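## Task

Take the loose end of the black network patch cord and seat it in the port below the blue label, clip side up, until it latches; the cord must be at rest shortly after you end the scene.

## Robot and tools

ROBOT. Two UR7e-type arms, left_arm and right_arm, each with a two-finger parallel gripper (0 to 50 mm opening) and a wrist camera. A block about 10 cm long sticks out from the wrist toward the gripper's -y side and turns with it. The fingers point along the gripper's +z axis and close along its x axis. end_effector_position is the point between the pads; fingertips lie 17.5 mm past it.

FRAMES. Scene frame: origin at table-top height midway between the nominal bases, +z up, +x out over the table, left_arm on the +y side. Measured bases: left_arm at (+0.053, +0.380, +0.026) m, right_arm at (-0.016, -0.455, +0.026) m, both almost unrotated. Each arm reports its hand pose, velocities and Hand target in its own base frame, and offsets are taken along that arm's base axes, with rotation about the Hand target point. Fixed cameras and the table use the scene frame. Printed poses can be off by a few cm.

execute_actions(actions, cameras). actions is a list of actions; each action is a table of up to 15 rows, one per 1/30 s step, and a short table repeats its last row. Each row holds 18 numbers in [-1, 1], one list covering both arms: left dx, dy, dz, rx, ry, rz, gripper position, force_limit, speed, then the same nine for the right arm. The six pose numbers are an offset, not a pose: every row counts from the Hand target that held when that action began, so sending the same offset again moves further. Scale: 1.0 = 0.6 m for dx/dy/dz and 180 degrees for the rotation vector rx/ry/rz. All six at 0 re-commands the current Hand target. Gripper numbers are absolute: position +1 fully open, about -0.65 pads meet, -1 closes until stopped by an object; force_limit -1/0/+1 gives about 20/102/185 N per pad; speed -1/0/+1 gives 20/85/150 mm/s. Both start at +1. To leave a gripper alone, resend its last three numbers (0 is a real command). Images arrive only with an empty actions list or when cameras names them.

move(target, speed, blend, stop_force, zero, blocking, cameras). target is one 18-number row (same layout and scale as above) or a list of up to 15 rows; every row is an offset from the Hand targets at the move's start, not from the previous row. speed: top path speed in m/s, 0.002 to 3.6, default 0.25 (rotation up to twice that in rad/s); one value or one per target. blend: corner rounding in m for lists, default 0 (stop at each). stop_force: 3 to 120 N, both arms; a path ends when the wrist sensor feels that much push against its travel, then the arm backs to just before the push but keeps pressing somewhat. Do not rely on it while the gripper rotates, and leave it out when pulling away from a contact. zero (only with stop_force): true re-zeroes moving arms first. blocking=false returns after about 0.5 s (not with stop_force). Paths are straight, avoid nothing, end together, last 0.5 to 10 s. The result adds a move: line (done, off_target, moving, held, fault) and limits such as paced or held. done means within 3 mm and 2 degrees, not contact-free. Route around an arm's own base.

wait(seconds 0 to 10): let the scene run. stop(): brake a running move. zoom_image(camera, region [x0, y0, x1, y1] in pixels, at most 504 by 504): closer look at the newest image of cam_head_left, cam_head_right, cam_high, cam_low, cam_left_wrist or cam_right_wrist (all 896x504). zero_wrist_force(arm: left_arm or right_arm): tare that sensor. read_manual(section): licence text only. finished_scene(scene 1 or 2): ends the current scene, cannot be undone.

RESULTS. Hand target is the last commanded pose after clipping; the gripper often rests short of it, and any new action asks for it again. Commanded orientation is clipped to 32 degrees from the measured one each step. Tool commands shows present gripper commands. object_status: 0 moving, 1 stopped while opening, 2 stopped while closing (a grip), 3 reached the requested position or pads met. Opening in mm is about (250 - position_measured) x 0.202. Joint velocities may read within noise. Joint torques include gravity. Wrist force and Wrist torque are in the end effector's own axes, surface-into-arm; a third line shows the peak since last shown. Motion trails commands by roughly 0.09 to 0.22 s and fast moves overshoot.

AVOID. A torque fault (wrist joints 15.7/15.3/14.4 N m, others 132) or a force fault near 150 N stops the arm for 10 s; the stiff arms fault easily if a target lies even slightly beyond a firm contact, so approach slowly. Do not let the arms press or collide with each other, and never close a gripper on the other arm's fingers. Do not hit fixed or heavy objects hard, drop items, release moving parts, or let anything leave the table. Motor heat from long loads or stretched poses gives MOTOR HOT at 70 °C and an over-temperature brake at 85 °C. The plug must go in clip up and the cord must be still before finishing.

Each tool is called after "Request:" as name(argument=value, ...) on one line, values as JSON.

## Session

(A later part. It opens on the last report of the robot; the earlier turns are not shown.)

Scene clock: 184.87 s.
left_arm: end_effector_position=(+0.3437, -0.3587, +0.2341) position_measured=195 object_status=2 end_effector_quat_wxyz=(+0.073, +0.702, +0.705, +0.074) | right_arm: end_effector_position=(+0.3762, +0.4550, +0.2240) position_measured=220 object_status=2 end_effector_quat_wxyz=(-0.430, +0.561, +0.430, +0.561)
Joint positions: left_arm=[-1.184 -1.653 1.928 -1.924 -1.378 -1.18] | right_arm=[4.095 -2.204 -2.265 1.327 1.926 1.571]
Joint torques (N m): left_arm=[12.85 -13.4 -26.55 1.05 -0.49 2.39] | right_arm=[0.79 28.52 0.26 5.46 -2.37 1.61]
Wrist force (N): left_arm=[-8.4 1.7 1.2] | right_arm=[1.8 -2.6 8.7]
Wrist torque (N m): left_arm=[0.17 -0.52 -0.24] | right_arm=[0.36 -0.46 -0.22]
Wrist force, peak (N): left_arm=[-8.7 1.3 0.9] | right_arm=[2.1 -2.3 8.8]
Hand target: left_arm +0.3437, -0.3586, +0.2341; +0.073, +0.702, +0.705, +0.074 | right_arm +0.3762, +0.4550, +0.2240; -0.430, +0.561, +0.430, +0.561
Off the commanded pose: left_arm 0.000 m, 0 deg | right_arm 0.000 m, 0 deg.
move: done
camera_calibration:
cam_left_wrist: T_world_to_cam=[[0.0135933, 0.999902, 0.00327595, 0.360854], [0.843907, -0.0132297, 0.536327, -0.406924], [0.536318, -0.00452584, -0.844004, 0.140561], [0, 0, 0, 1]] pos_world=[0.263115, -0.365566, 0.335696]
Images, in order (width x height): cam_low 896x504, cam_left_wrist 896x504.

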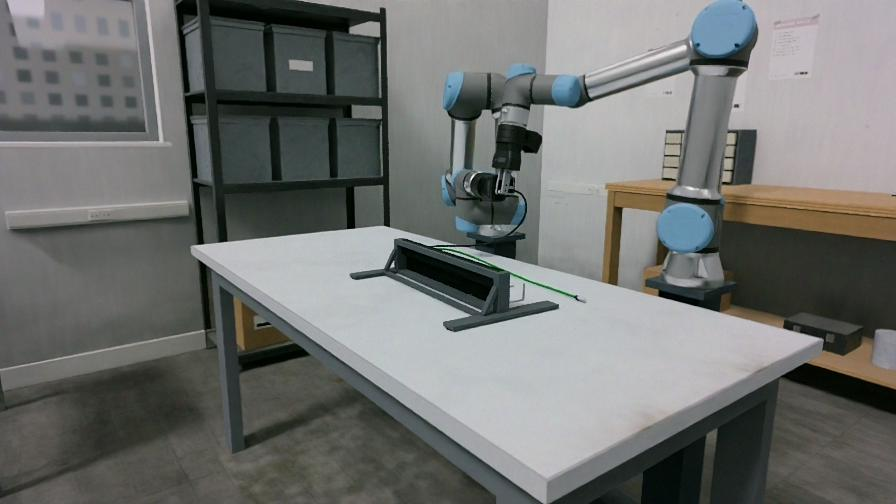

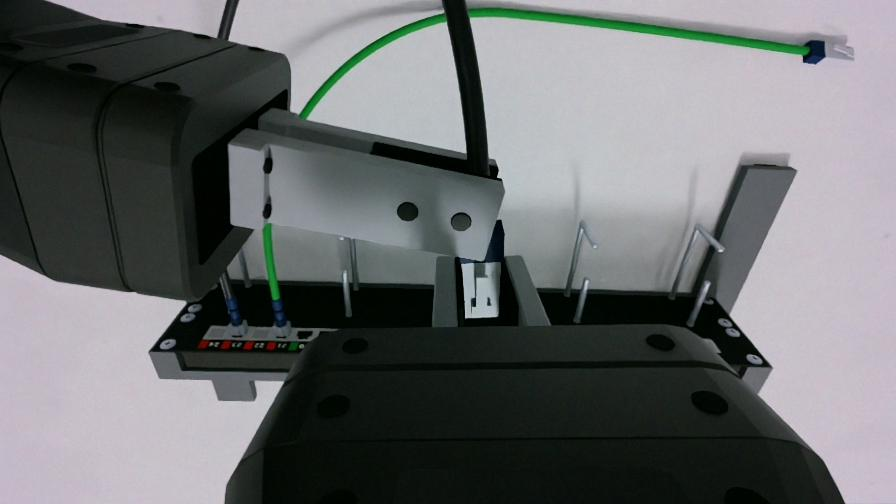

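Request:
move(target=[0,0,0,0,0,0,-1,-0.7,-1,0,0,0,0,0,0,-0.1,-0.75,-0.8], cameras=["cam_left_wrist","cam_right_wrist"])

Request:
zoom_image(camera="cam_left_wrist", region=[340, 150, 560, 330])

Request:
zoom_image(camera="cam_right_wrist", region=[380, 130, 600, 340])

Scene clock: 189.33 s.
left_arm: end_effector_position=(+0.3437, -0.3586, +0.2340) position_measured=195 object_status=2 end_effector_quat_wxyz=(+0.073, +0.702, +0.705, +0.074) | right_arm: end_effector_position=(+0.3762, +0.4550, +0.2240) position_measured=167 object_status=3 end_effector_quat_wxyz=(-0.430, +0.561, +0.430, +0.561)
Joint positions: left_arm=[-1.184 -1.653 1.928 -1.924 -1.378 -1.18] | right_arm=[4.094 -2.204 -2.265 1.327 1.926 1.571]
Joint torques (N m): left_arm=[10.33 -26.46 -26.76 -5.84 1.19 2.13] | right_arm=[-3.14 28.98 0.38 4.37 -1.92 1.64]
Wrist force (N): left_arm=[2.3 0.1 -1.4] | right_arm=[-0.5 1.8 -1.0]
Wrist torque (N m): left_arm=[0.07 -0.49 -0.02] | right_arm=[0.32 -0.54 -0.16]
Wrist force, peak (N): left_arm=[-9.4 1.9 0.9] | right_arm=[1.7 -2.7 9.5]
Hand target: left_arm +0.3437, -0.3586, +0.2341; +0.073, +0.702, +0.705, +0.074 | right_arm +0.3762, +0.4550, +0.2240; -0.430, +0.561, +0.430, +0.561
Off the commanded pose: left_arm 0.000 m, 0 deg | right_arm 0.000 m, 0 deg.
move: done
camera_calibration:
cam_left_wrist: T_world_to_cam=[[0.0135486, 0.999901, 0.00372087, 0.360616], [0.843906, -0.0134307, 0.536323, -0.406941], [0.53632, -0.00412636, -0.844005, 0.140623], [0, 0, 0, 1]] pos_world=[0.263115, -0.365466, 0.335597]
cam_right_wrist: T_world_to_cam=[[0.0063902, 0.0151603, 0.999865, -0.22249], [0.814153, -0.580639, 0.00360056, -0.0279399], [0.580615, 0.81402, -0.0160532, -0.455019], [0, 0, 0, 1]] pos_world=[0.28836, 0.357544, 0.215256]
Images, in order (width x height): cam_left_wrist 896x504, cam_right_wrist 896x504.

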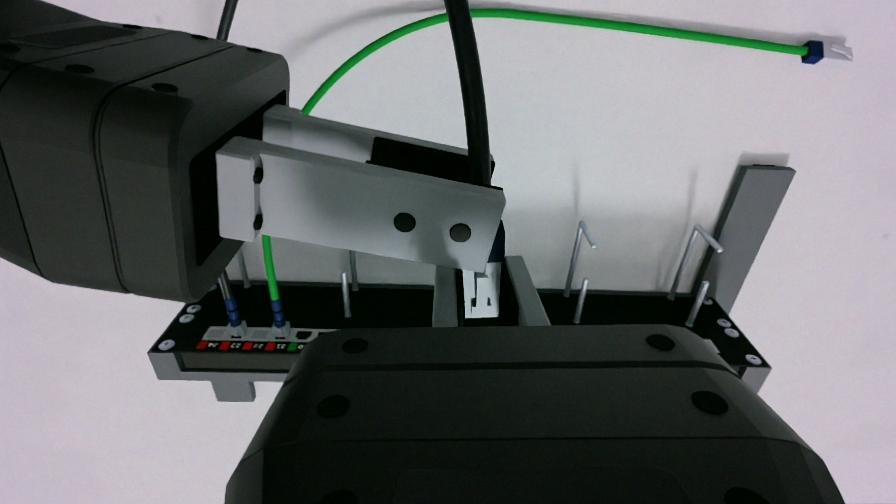

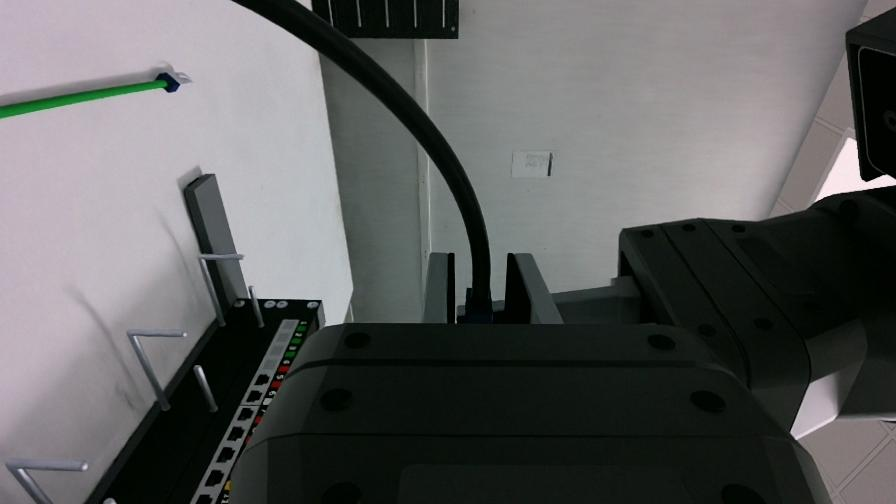

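Scaled by 2.291 from the camera's 896x504 image, which has a finer 1280x720 frame.

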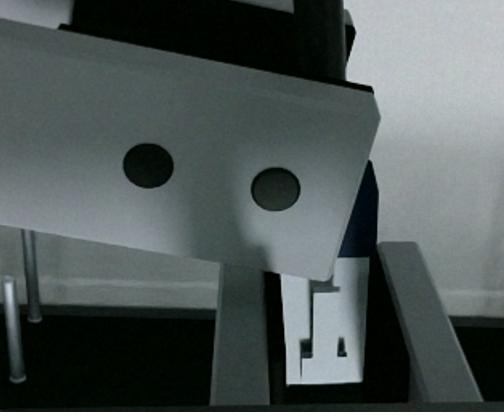

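Scaled by 2.291 from the camera's 896x504 image, which has a finer 1280x720 frame.

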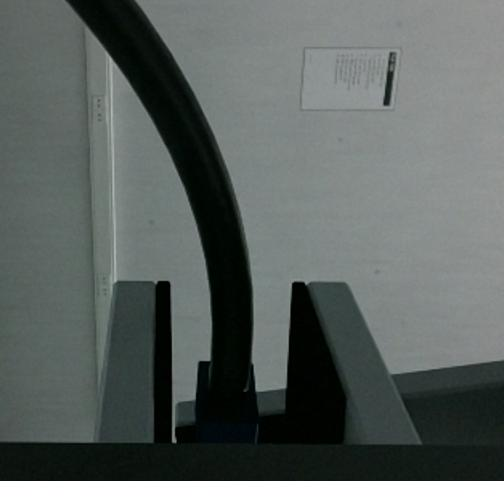

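Request:
move(target=[0,0,0,0,0,0,-1,-0.7,-1,-0.03,0,-0.0025,0,0,0,-0.1,-0.75,-0.8], speed=0.05)

Request:
move(target=[0,0,0,0,0,0,-1,-0.7,-1,0,0,0,0,0,0,-1,-0.5,-0.8], cameras=["cam_left_wrist","cam_right_wrist"])

Request:
zoom_image(camera="cam_left_wrist", region=[340, 150, 560, 330])

Request:
zoom_image(camera="cam_right_wrist", region=[380, 130, 600, 340])

Scene clock: 197.07 s.
left_arm: end_effector_position=(+0.3437, -0.3586, +0.2341) position_measured=195 object_status=2 end_effector_quat_wxyz=(+0.073, +0.702, +0.705, +0.074) | right_arm: end_effector_position=(+0.3584, +0.4550, +0.2225) position_measured=167 object_status=3 end_effector_quat_wxyz=(-0.430, +0.561, +0.430, +0.561)
Joint positions: left_arm=[-1.184 -1.653 1.928 -1.924 -1.378 -1.18] | right_arm=[4.138 -2.197 -2.307 1.363 1.883 1.571]
Joint torques (N m): left_arm=[-2.2 -26.67 -31.41 -5.78 -1.54 2.1] | right_arm=[7.01 46.15 -1.43 5.83 -2.52 1.6]
Wrist force (N): left_arm=[2.0 0.1 -1.3] | right_arm=[-0.3 1.6 -0.8]
Wrist torque (N m): left_arm=[0.07 -0.44 -0.02] | right_arm=[0.29 -0.58 -0.16]
Wrist force, peak (N): left_arm=[2.4 0.5 -1.6] | right_arm=[-0.5 2.1 -1.0]
Hand target: left_arm +0.3437, -0.3586, +0.2341; +0.073, +0.702, +0.705, +0.074 | right_arm +0.3582, +0.4550, +0.2225; -0.430, +0.561, +0.430, +0.561
Off the commanded pose: left_arm 0.000 m, 0 deg | right_arm 0.000 m, 0 deg.
move: done

Scene clock: 197.67 s.
left_arm: end_effector_position=(+0.3437, -0.3586, +0.2341) position_measured=195 object_status=2 end_effector_quat_wxyz=(+0.073, +0.702, +0.705, +0.074) | right_arm: end_effector_position=(+0.3582, +0.4550, +0.2226) position_measured=229 object_status=2 end_effector_quat_wxyz=(-0.430, +0.561, +0.430, +0.561)
Joint positions: left_arm=[-1.184 -1.653 1.928 -1.924 -1.378 -1.18] | right_arm=[4.139 -2.197 -2.308 1.363 1.882 1.571]
Joint torques (N m): left_arm=[-4.8 -26.59 -30.77 -5.64 -1.49 1.99] | right_arm=[6.16 39.01 -2.04 0.88 -2.31 1.68]
Wrist force (N): left_arm=[0.4 -2.0 4.0] | right_arm=[4.8 2.1 0.7]
Wrist torque (N m): left_arm=[-0.11 -0.44 -0.07] | right_arm=[0.30 -0.38 -0.26]
Wrist force, peak (N): left_arm=[0.4 -2.0 4.0] | right_arm=[4.8 2.2 0.8]
Hand target: left_arm +0.3437, -0.3586, +0.2341; +0.073, +0.702, +0.705, +0.074 | right_arm +0.3582, +0.4550, +0.2225; -0.430, +0.561, +0.430, +0.561
Off the commanded pose: left_arm 0.000 m, 0 deg | right_arm 0.000 m, 0 deg.
move: done
camera_calibration:
cam_left_wrist: T_world_to_cam=[[0.0135175, 0.999902, 0.00358294, 0.360671], [0.843907, -0.0133305, 0.536324, -0.406905], [0.536319, -0.0042261, -0.844005, 0.140587], [0, 0, 0, 1]] pos_world=[0.263115, -0.365466, 0.335596]
cam_right_wrist: T_world_to_cam=[[0.00627254, 0.0149987, 0.999868, -0.220887], [0.8142, -0.580573, 0.00360124, -0.0133161], [0.580551, 0.81407, -0.0158537, -0.444633], [0, 0, 0, 1]] pos_world=[0.27036, 0.357544, 0.213856]
Images, in order (width x height): cam_left_wrist 896x504, cam_right_wrist 896x504.

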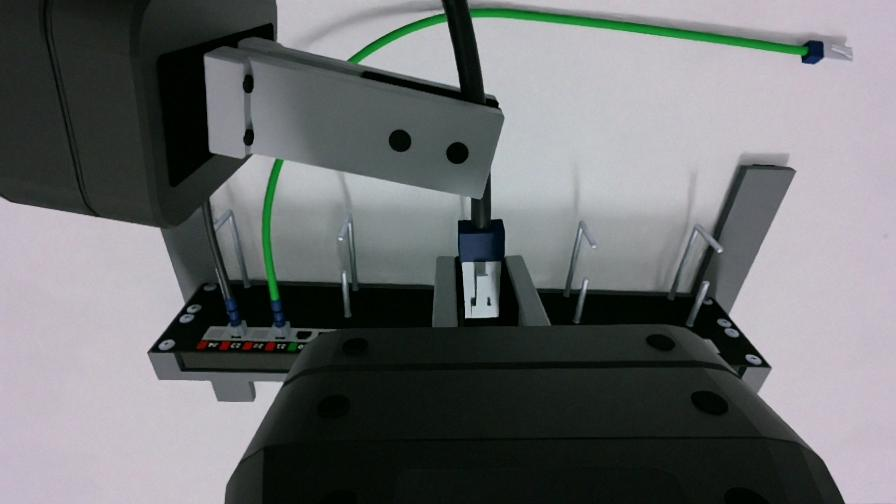

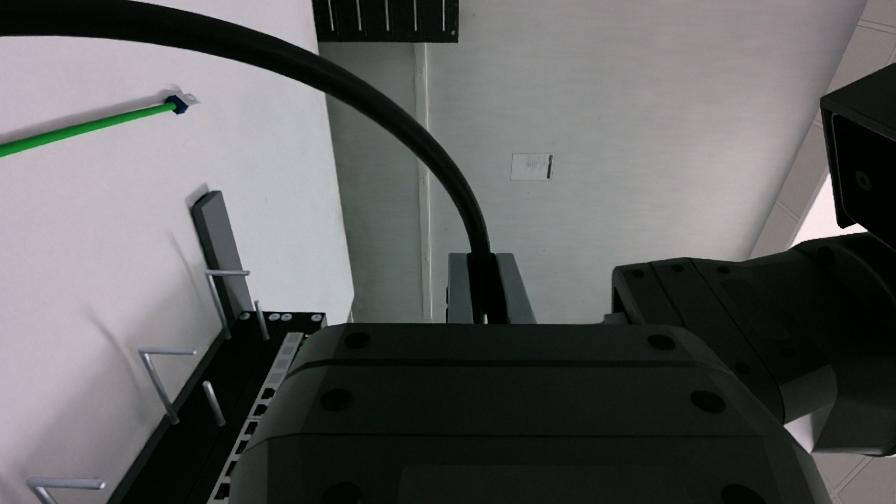

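Scaled by 2.291 from the camera's 896x504 image, which has a finer 1280x720 frame.

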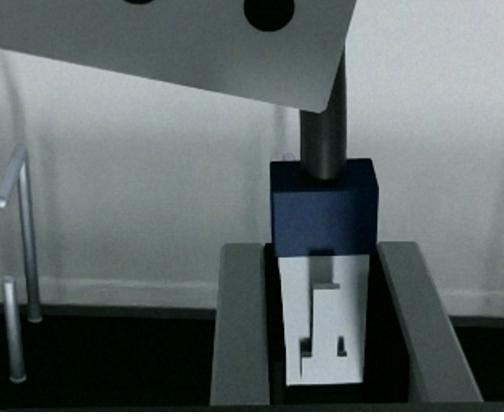

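Scaled by 2.291 from the camera's 896x504 image, which has a finer 1280x720 frame.

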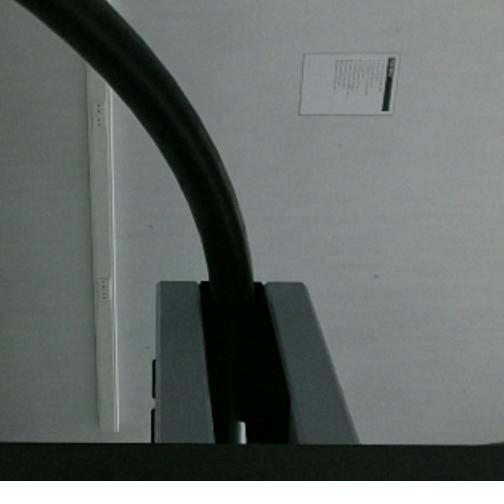

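Request:
move(target=[0,0,0,0,0,0,0.0,-0.7,-1,0,0,0,0,0,0,-1,-0.5,-0.8])

Request:
move(target=[-0.0283,0,0.001,0,0,0,0.0,-0.7,-1,0,0,0,0,0,0,-1,-0.5,-0.8], speed=0.05, cameras=["cam_left_wrist"])

Request:
zoom_image(camera="cam_left_wrist", region=[340, 150, 560, 330])

Scene clock: 204.27 s.
left_arm: end_effector_position=(+0.3437, -0.3586, +0.2341) position_measured=152 object_status=3 end_effector_quat_wxyz=(+0.073, +0.702, +0.705, +0.074) | right_arm: end_effector_position=(+0.3582, +0.4550, +0.2225) position_measured=229 object_status=2 end_effector_quat_wxyz=(-0.430, +0.561, +0.430, +0.561)
Joint positions: left_arm=[-1.184 -1.653 1.928 -1.924 -1.378 -1.18] | right_arm=[4.139 -2.197 -2.308 1.363 1.882 1.571]
Joint torques (N m): left_arm=[-6.77 -26.56 -29.04 -4.23 -1.45 1.9] | right_arm=[5.64 36 5.57 3.01 -2.22 1.68]
Wrist force (N): left_arm=[2.1 0.2 -1.4] | right_arm=[-0.7 1.9 -1.1]
Wrist torque (N m): left_arm=[0.13 -0.47 -0.01] | right_arm=[0.35 -0.53 -0.18]
Wrist force, peak (N): left_arm=[0.6 -2.3 4.4] | right_arm=[5.1 2.2 0.9]
Hand target: left_arm +0.3437, -0.3586, +0.2341; +0.073, +0.702, +0.705, +0.074 | right_arm +0.3582, +0.4550, +0.2225; -0.430, +0.561, +0.430, +0.561
Off the commanded pose: left_arm 0.000 m, 0 deg | right_arm 0.000 m, 0 deg.
move: done

Scene clock: 205.17 s.
left_arm: end_effector_position=(+0.3269, -0.3586, +0.2347) position_measured=152 object_status=3 end_effector_quat_wxyz=(+0.073, +0.702, +0.705, +0.074) | right_arm: end_effector_position=(+0.3582, +0.4550, +0.2225) position_measured=229 object_status=2 end_effector_quat_wxyz=(-0.430, +0.561, +0.430, +0.561)
Joint positions: left_arm=[-1.22 -1.681 1.949 -1.91 -1.375 -1.217] | right_arm=[4.139 -2.197 -2.308 1.363 1.882 1.571]
Joint torques (N m): left_arm=[-12.54 -35.63 -17.71 -0.41 2.57 -2.12] | right_arm=[5.15 45.4 8.92 4.99 -2.17 1.56]
Wrist force (N): left_arm=[2.1 0.3 -1.4] | right_arm=[-0.7 1.8 -1.0]
Wrist torque (N m): left_arm=[0.14 -0.44 0.01] | right_arm=[0.31 -0.53 -0.18]
Wrist force, peak (N): left_arm=[2.3 0.3 -1.6] | right_arm=[-1.0 1.9 -0.9]
Hand target: left_arm +0.3267, -0.3586, +0.2347; +0.073, +0.702, +0.705, +0.074 | right_arm +0.3582, +0.4550, +0.2225; -0.430, +0.561, +0.430, +0.561
Off the commanded pose: left_arm 0.000 m, 0 deg | right_arm 0.000 m, 0 deg.
move: done
camera_calibration:
cam_left_wrist: T_world_to_cam=[[0.0135175, 0.999902, 0.00358292, 0.360896], [0.843907, -0.0133304, 0.536324, -0.393049], [0.536319, -0.0042261, -0.844005, 0.150103], [0, 0, 0, 1]] pos_world=[0.246315, -0.365466, 0.336196]
Images, in order (width x height): cam_left_wrist 896x504.

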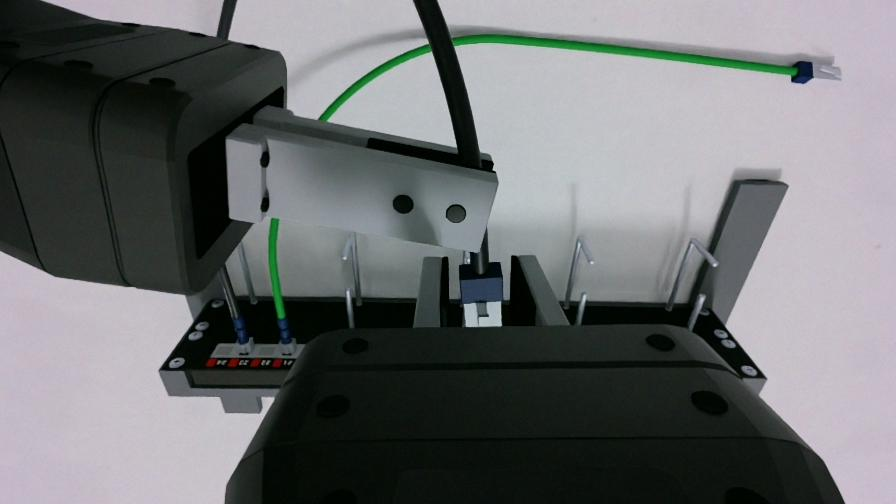

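Scaled by 2.291 from the camera's 896x504 image, which has a finer 1280x720 frame.

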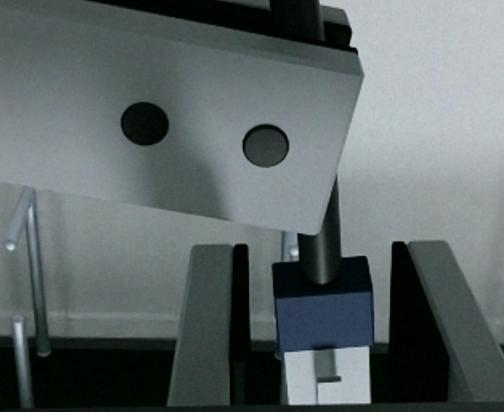

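Request:
move(target=[0,0.0013,0,0,0,0,0.0,-0.7,-1,0,0,0,0,0,0,-1,-0.5,-0.8], speed=0.05)

Request:
move(target=[0,0,0,0,0,0,-1,-0.4,-1,0,0,0,0,0,0,-1,-0.5,-0.8])

Request:
move(target=[0,0,0,0,0,0,-1,-0.4,-1,0,0,0,0,0,0,0.2,-0.5,-0.8], cameras=["cam_left_wrist","cam_right_wrist"])

Request:
zoom_image(camera="cam_left_wrist", region=[340, 150, 560, 330])

Scene clock: 210.27 s.
left_arm: end_effector_position=(+0.3267, -0.3579, +0.2347) position_measured=152 object_status=3 end_effector_quat_wxyz=(+0.073, +0.702, +0.705, +0.074) | right_arm: end_effector_position=(+0.3582, +0.4550, +0.2225) position_measured=229 object_status=2 end_effector_quat_wxyz=(-0.430, +0.561, +0.430, +0.561)
Joint positions: left_arm=[-1.22 -1.683 1.95 -1.91 -1.375 -1.216] | right_arm=[4.139 -2.197 -2.308 1.363 1.882 1.571]
Joint torques (N m): left_arm=[12.63 -36.11 -17.48 -0.37 1.32 2.29] | right_arm=[1.07 45.81 9.81 5 -2.29 1.55]
Wrist force (N): left_arm=[2.1 0.5 -1.4] | right_arm=[-0.9 1.8 -0.9]
Wrist torque (N m): left_arm=[0.17 -0.44 0.00] | right_arm=[0.32 -0.50 -0.18]
Wrist force, peak (N): left_arm=[2.5 0.5 -1.8] | right_arm=[-0.7 1.9 -1.1]
Hand target: left_arm +0.3267, -0.3578, +0.2347; +0.073, +0.702, +0.705, +0.074 | right_arm +0.3582, +0.4550, +0.2225; -0.430, +0.561, +0.430, +0.561
Off the commanded pose: left_arm 0.000 m, 0 deg | right_arm 0.000 m, 0 deg.
move: done

Scene clock: 210.90 s.
left_arm: end_effector_position=(+0.3267, -0.3578, +0.2347) position_measured=193 object_status=2 end_effector_quat_wxyz=(+0.073, +0.702, +0.705, +0.074) | right_arm: end_effector_position=(+0.3582, +0.4550, +0.2225) position_measured=229 object_status=2 end_effector_quat_wxyz=(-0.430, +0.561, +0.430, +0.561)
Joint positions: left_arm=[-1.22 -1.683 1.95 -1.91 -1.375 -1.216] | right_arm=[4.139 -2.197 -2.308 1.363 1.882 1.571]
Joint torques (N m): left_arm=[12.71 -36.38 -17.29 -0.38 -0.52 2.27] | right_arm=[0.49 45.78 8.93 5.01 -2.18 1.59]
Wrist force (N): left_arm=[-2.3 1.7 -0.7] | right_arm=[-0.4 -0.7 2.8]
Wrist torque (N m): left_arm=[0.14 -0.48 -0.08] | right_arm=[0.36 -0.50 -0.19]
Wrist force, peak (N): left_arm=[-2.5 2.1 -1.2] | right_arm=[-0.3 -1.2 3.1]
Hand target: left_arm +0.3267, -0.3578, +0.2347; +0.073, +0.702, +0.705, +0.074 | right_arm +0.3582, +0.4550, +0.2225; -0.430, +0.561, +0.430, +0.561
Off the commanded pose: left_arm 0.000 m, 0 deg | right_arm 0.000 m, 0 deg.
move: done

Scene clock: 211.77 s.
left_arm: end_effector_position=(+0.3267, -0.3578, +0.2347) position_measured=193 object_status=2 end_effector_quat_wxyz=(+0.073, +0.702, +0.705, +0.074) | right_arm: end_effector_position=(+0.3582, +0.4550, +0.2225) position_measured=123 object_status=0 end_effector_quat_wxyz=(-0.430, +0.561, +0.430, +0.561)
Joint positions: left_arm=[-1.22 -1.683 1.95 -1.91 -1.375 -1.216] | right_arm=[4.139 -2.197 -2.308 1.363 1.882 1.571]
Joint torques (N m): left_arm=[11.62 -32.76 -18.21 -0.56 -1.39 2.19] | right_arm=[-0.33 44.88 8.73 4.94 -2.05 1.6]
Wrist force (N): left_arm=[2.1 0.7 -1.2] | right_arm=[-0.5 1.7 -1.1]
Wrist torque (N m): left_arm=[0.18 -0.44 -0.01] | right_arm=[0.30 -0.54 -0.16]
Wrist force, peak (N): left_arm=[2.5 0.3 -2.4] | right_arm=[-0.3 -0.7 2.7]
Hand target: left_arm +0.3267, -0.3578, +0.2347; +0.073, +0.702, +0.705, +0.074 | right_arm +0.3582, +0.4550, +0.2225; -0.430, +0.561, +0.430, +0.561
Off the commanded pose: left_arm 0.000 m, 0 deg | right_arm 0.000 m, 0 deg.
move: done
camera_calibration:
cam_left_wrist: T_world_to_cam=[[0.0135175, 0.999902, 0.00358294, 0.360099], [0.843907, -0.0133305, 0.536324, -0.392869], [0.536319, -0.0042261, -0.844005, 0.150214], [0, 0, 0, 1]] pos_world=[0.246115, -0.364666, 0.336196]
cam_right_wrist: T_world_to_cam=[[0.00638971, 0.0151608, 0.999865, -0.220875], [0.8142, -0.580573, 0.00359993, -0.0133158], [0.580549, 0.814067, -0.0160536, -0.444591], [0, 0, 0, 1]] pos_world=[0.27036, 0.357545, 0.213756]
Images, in order (width x height): cam_left_wrist 896x504, cam_right_wrist 896x504.

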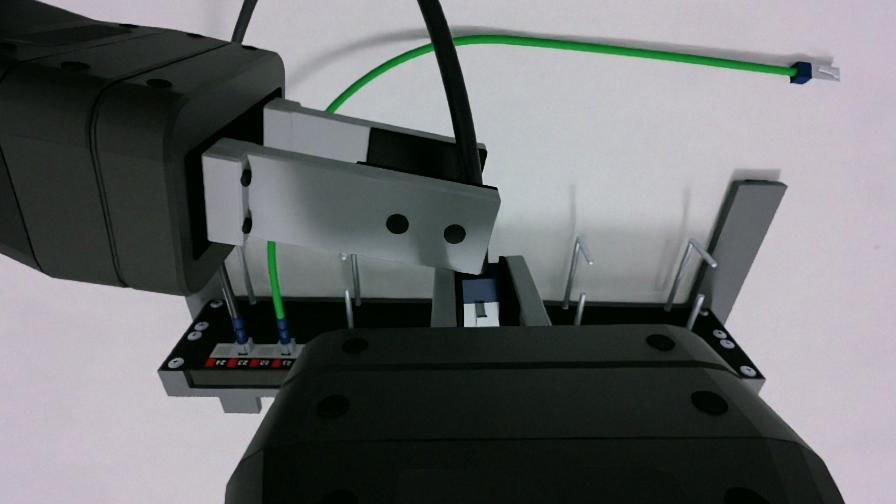

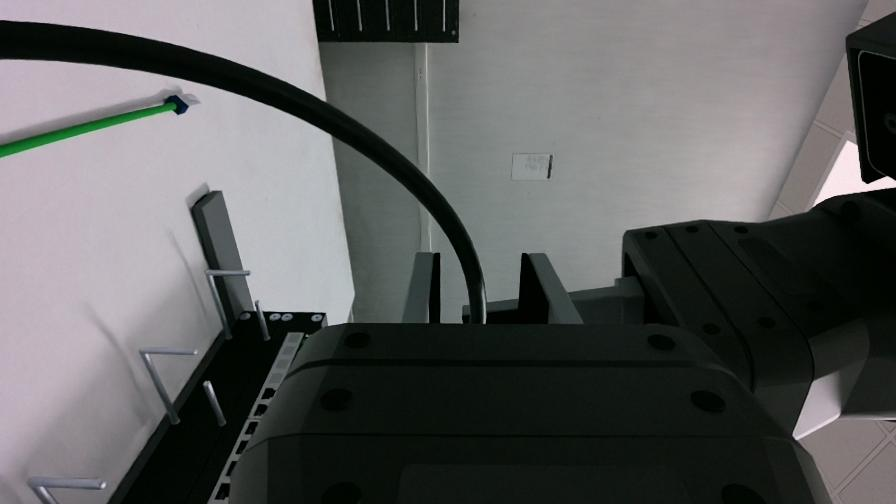

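Scaled by 2.291 from the camera's 896x504 image, which has a finer 1280x720 frame.

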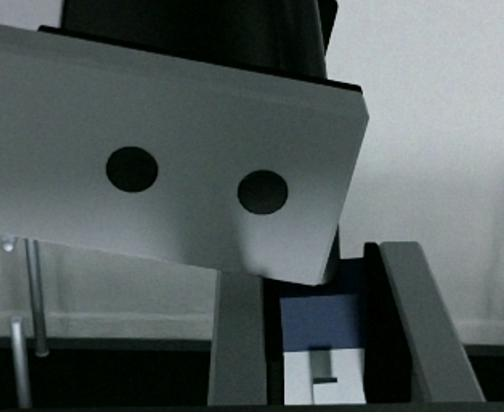

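Request:
move(target=[0,0,0,0,0,0,-1,-0.4,-1,-0.07,-0.26,0,0,0,0,0.2,-0.5,-0.8], speed=0.15)

Request:
move(target=[0,0.06,0.06,0,0,0,-1,-0.4,-1,0,0,0,0,0,0,0.2,-0.5,-0.8], speed=0.15, cameras=["all"])

Request:
zoom_image(camera="cam_left_wrist", region=[180, 180, 480, 340])

Scene clock: 226.50 s.
left_arm: end_effector_position=(+0.3267, -0.3578, +0.2347) position_measured=193 object_status=2 end_effector_quat_wxyz=(+0.073, +0.702, +0.705, +0.074) | right_arm: end_effector_position=(+0.3162, +0.2991, +0.2225) position_measured=123 object_status=3 end_effector_quat_wxyz=(-0.430, +0.561, +0.430, +0.561)
Joint positions: left_arm=[-1.22 -1.683 1.95 -1.91 -1.375 -1.216] | right_arm=[3.888 -2.166 -2.603 1.627 2.133 1.571]
Joint torques (N m): left_arm=[4.53 -20.81 -26.33 -0.65 -1.32 2.26] | right_arm=[-6.93 18.98 -7.36 5.32 2.42 1.22]
Wrist force (N): left_arm=[2.3 0.3 -1.3] | right_arm=[-0.6 1.5 -1.0]
Wrist torque (N m): left_arm=[0.12 -0.47 0.00] | right_arm=[0.27 -0.52 -0.16]
Wrist force, peak (N): left_arm=[2.5 0.5 -1.5] | right_arm=[-0.6 1.8 -1.9]
Hand target: left_arm +0.3267, -0.3578, +0.2347; +0.073, +0.702, +0.705, +0.074 | right_arm +0.3162, +0.2990, +0.2225; -0.430, +0.561, +0.430, +0.561
Off the commanded pose: left_arm 0.000 m, 0 deg | right_arm 0.000 m, 0 deg.
move: done

Scene clock: 227.53 s.
left_arm: end_effector_position=(+0.3267, -0.3220, +0.2706) position_measured=193 object_status=2 end_effector_quat_wxyz=(+0.073, +0.702, +0.705, +0.074) | right_arm: end_effector_position=(+0.3162, +0.2990, +0.2225) position_measured=123 object_status=3 end_effector_quat_wxyz=(-0.430, +0.561, +0.430, +0.561)
Joint positions: left_arm=[-1.189 -1.774 1.934 -1.808 -1.377 -1.185] | right_arm=[3.888 -2.166 -2.604 1.627 2.133 1.571]
Joint torques (N m): left_arm=[11.72 -31.88 -32 -0.37 -1.65 2.58] | right_arm=[-6.82 19.2 -7.75 5.27 2.3 1.33]
Wrist force (N): left_arm=[1.8 0.3 -1.1] | right_arm=[-0.6 1.7 -0.9]
Wrist torque (N m): left_arm=[0.09 -0.40 -0.10] | right_arm=[0.30 -0.51 -0.16]
Wrist force, peak (N): left_arm=[2.5 0.6 -2.1] | right_arm=[-0.8 1.9 -1.0]
Hand target: left_arm +0.3267, -0.3218, +0.2707; +0.073, +0.702, +0.705, +0.074 | right_arm +0.3162, +0.2990, +0.2225; -0.430, +0.561, +0.430, +0.561
Off the commanded pose: left_arm 0.000 m, 0 deg | right_arm 0.000 m, 0 deg.
move: done
camera_calibration:
cam_left_wrist: T_world_to_cam=[[0.0135175, 0.999902, 0.00358294, 0.324073], [0.843907, -0.0133305, 0.536324, -0.411645], [0.536319, -0.0042261, -0.844005, 0.180666], [0, 0, 0, 1]] pos_world=[0.246115, -0.328766, 0.372096]
cam_right_wrist: T_world_to_cam=[[0.00638971, 0.0151608, 0.999865, -0.218242], [0.8142, -0.580573, 0.00359993, -0.0696887], [0.580549, 0.814067, -0.0160536, -0.293213], [0, 0, 0, 1]] pos_world=[0.22836, 0.201545, 0.213756]

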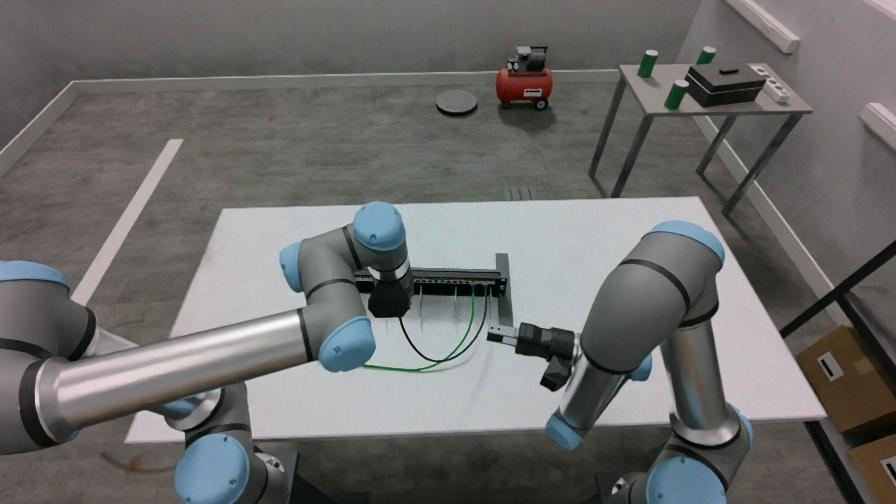

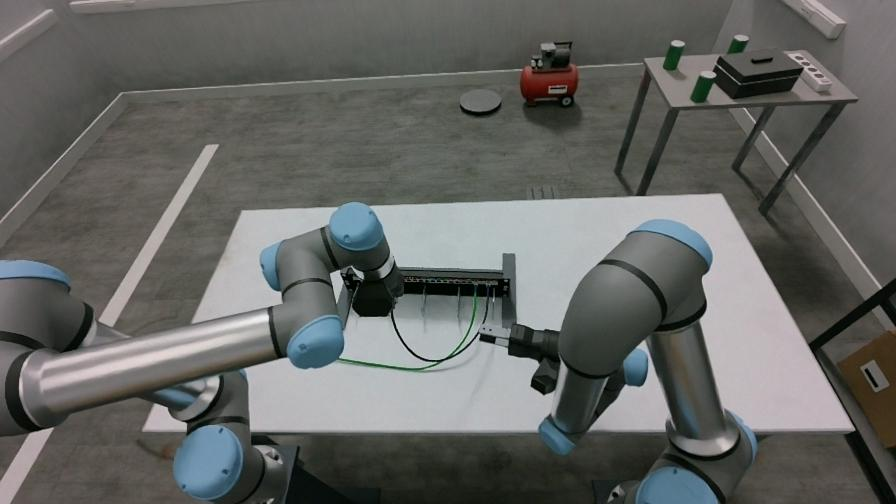

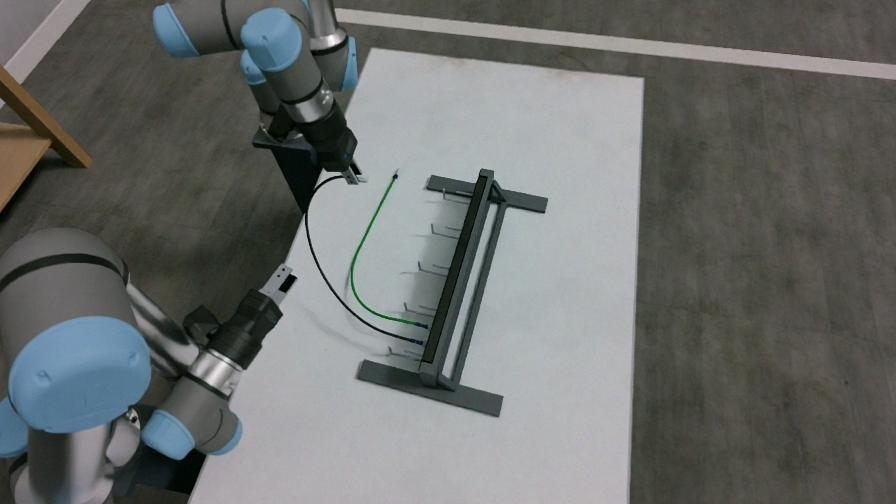

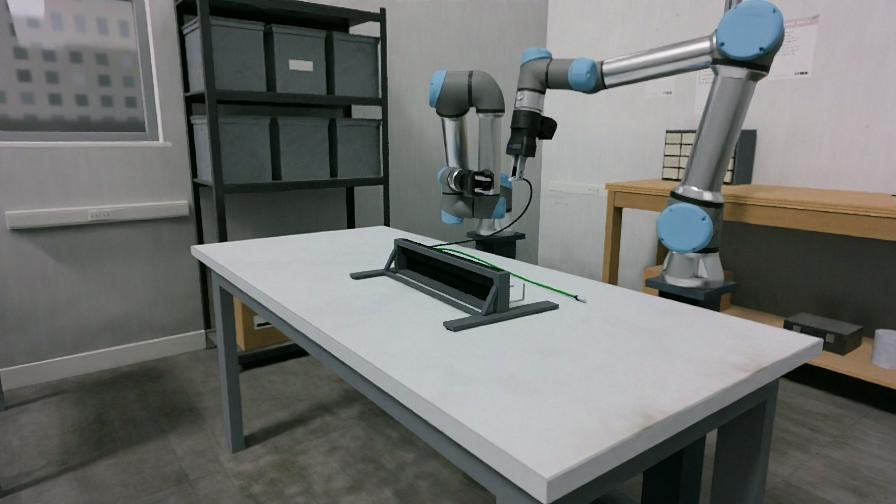

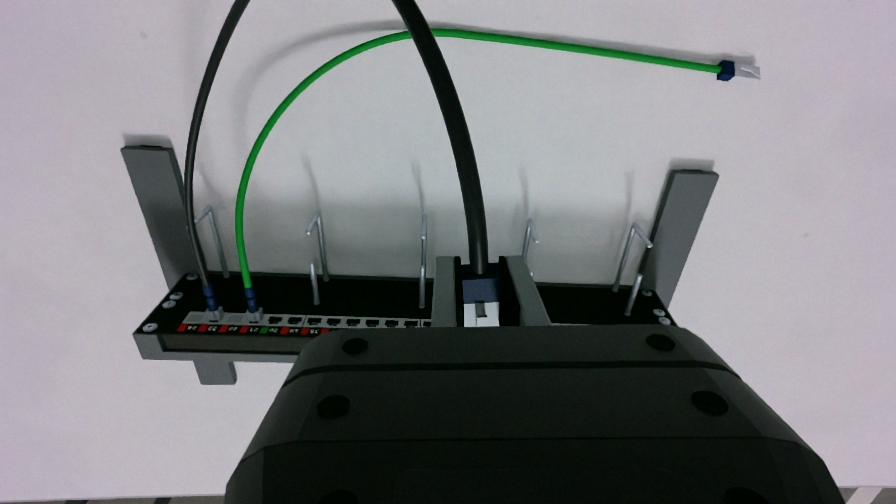

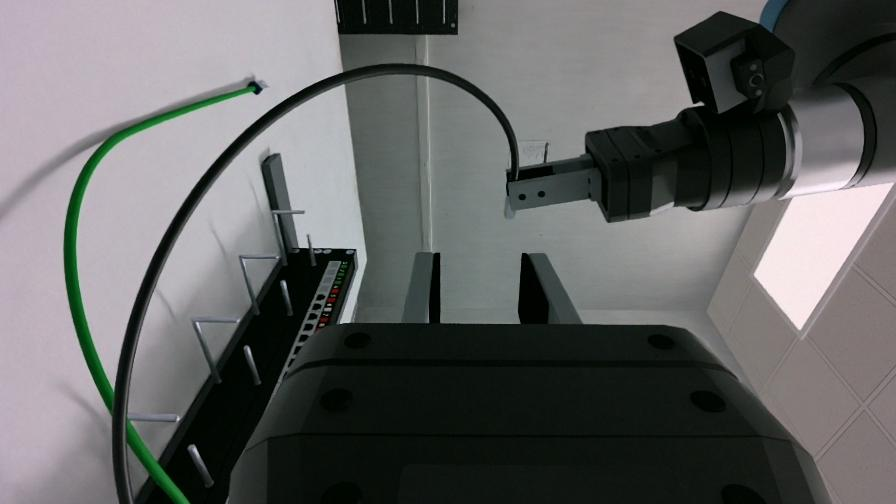

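Scaled by 1.680 from the camera's 896x504 image, which has a finer 1280x720 frame.

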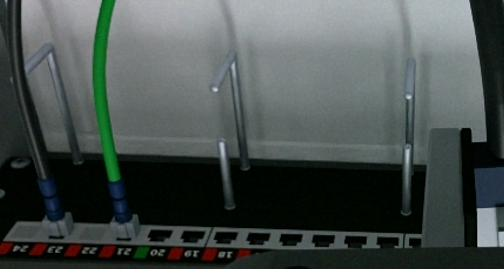

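Request:
move(target=[0.177,-0.095,-0.267,0,0,0,-1,-0.4,-1,0,0,0,0,0,0,0.2,-0.5,-0.8], speed=0.15, cameras=["all"])

Request:
zoom_image(camera="cam_left_wrist", region=[300, 130, 600, 340])

Request:
zoom_image(camera="cam_head_right", region=[380, 230, 500, 330])

Scene clock: 243.20 s.
left_arm: end_effector_position=(+0.4328, -0.3788, +0.1106) position_measured=193 object_status=2 end_effector_quat_wxyz=(+0.073, +0.702, +0.705, +0.074) | right_arm: end_effector_position=(+0.3162, +0.2990, +0.2225) position_measured=123 object_status=3 end_effector_quat_wxyz=(-0.430, +0.561, +0.430, +0.561)
Joint positions: left_arm=[-1.036 -1.34 1.943 -2.281 -1.391 -1.031] | right_arm=[3.888 -2.166 -2.604 1.627 2.133 1.571]
Joint torques (N m): left_arm=[12.6 -22.48 -29.35 -5.86 -1.77 2.48] | right_arm=[-7.68 19.14 -7.51 5.41 2.34 1.27]
Wrist force (N): left_arm=[2.3 1.1 -1.4] | right_arm=[-0.7 1.5 -1.0]
Wrist torque (N m): left_arm=[0.27 -0.48 -0.08] | right_arm=[0.28 -0.51 -0.16]
Wrist force, peak (N): left_arm=[2.3 0.4 -2.8] | right_arm=[-0.8 1.7 -1.3]
Hand target: left_arm +0.4329, -0.3788, +0.1105; +0.073, +0.702, +0.705, +0.074 | right_arm +0.3162, +0.2990, +0.2225; -0.430, +0.561, +0.430, +0.561
Off the commanded pose: left_arm 0.000 m, 0 deg | right_arm 0.000 m, 0 deg.
move: done
camera_calibration:
cam_left_wrist: T_world_to_cam=[[0.0135175, 0.999902, 0.00358294, 0.380107], [0.843907, -0.0133305, 0.536324, -0.41613], [0.536319, -0.0042261, -0.844005, -0.0115192], [0, 0, 0, 1]] pos_world=[0.352215, -0.385666, 0.212096]
cam_right_wrist: T_world_to_cam=[[0.00638971, 0.0151608, 0.999865, -0.218242], [0.8142, -0.580573, 0.00359993, -0.0696887], [0.580549, 0.814067, -0.0160536, -0.293213], [0, 0, 0, 1]] pos_world=[0.22836, 0.201545, 0.213756]

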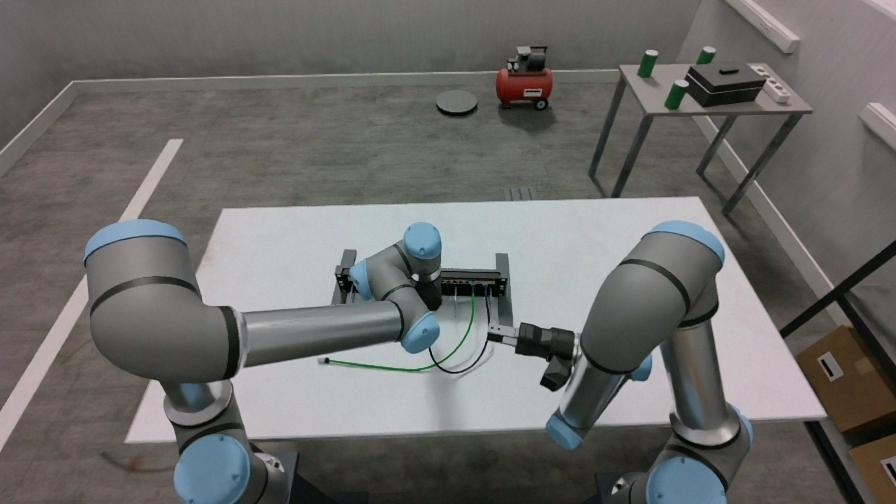

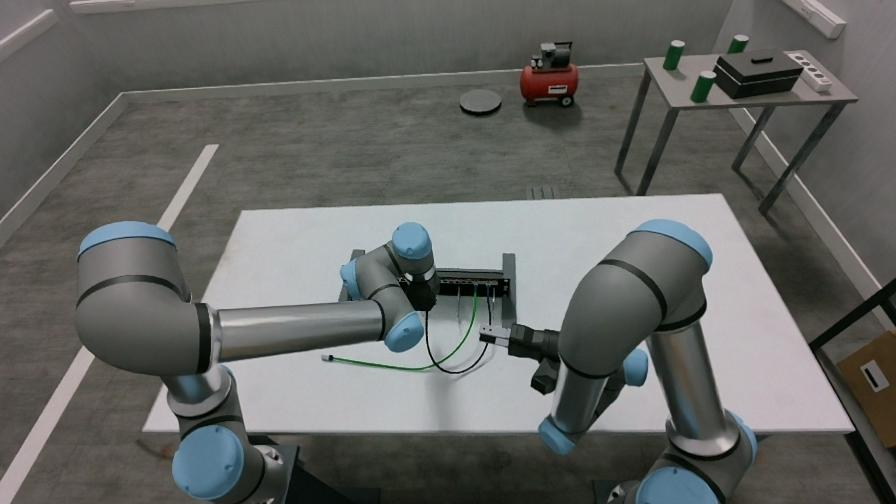

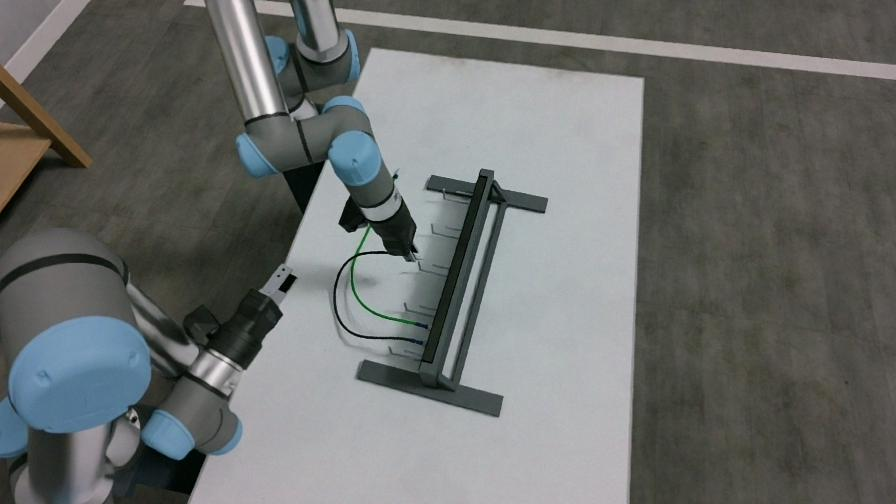

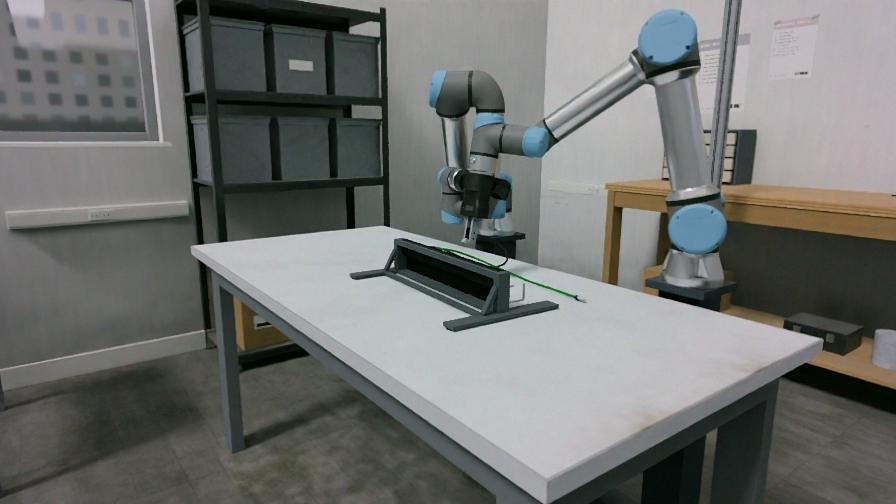

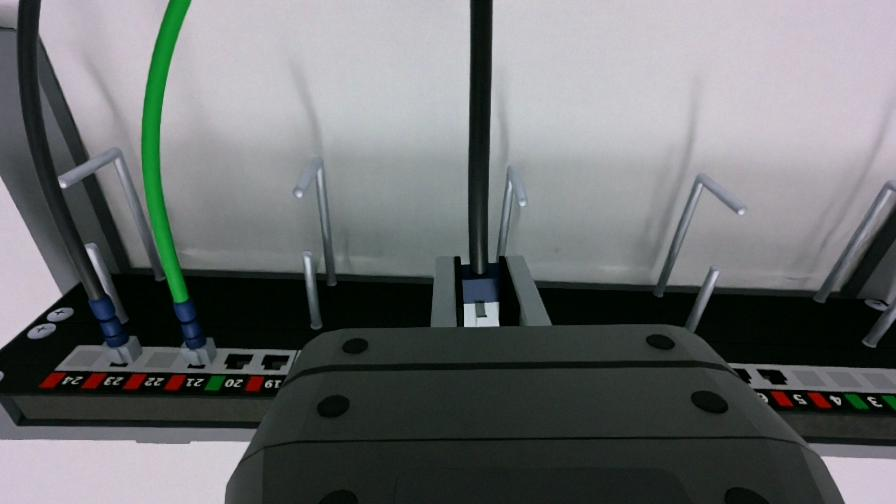

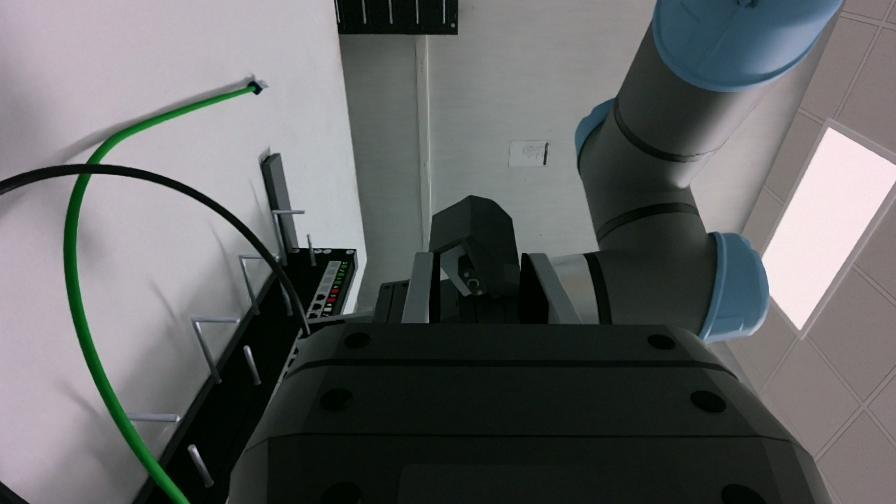

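Scaled by 1.680 from the camera's 896x504 image, which has a finer 1280x720 frame.

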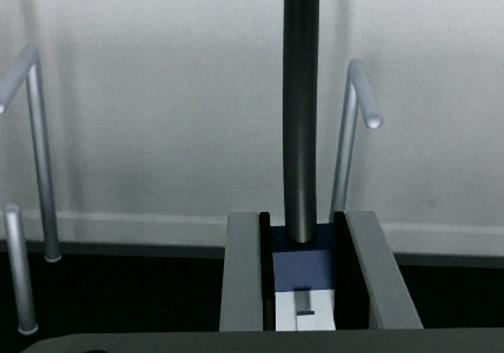

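Scaled by 4.200 from the camera's 896x504 image, which has a finer 1280x720 frame.

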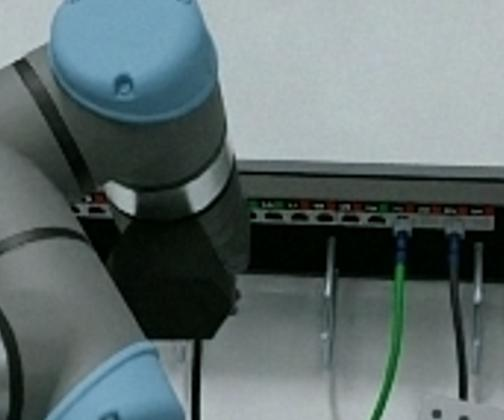

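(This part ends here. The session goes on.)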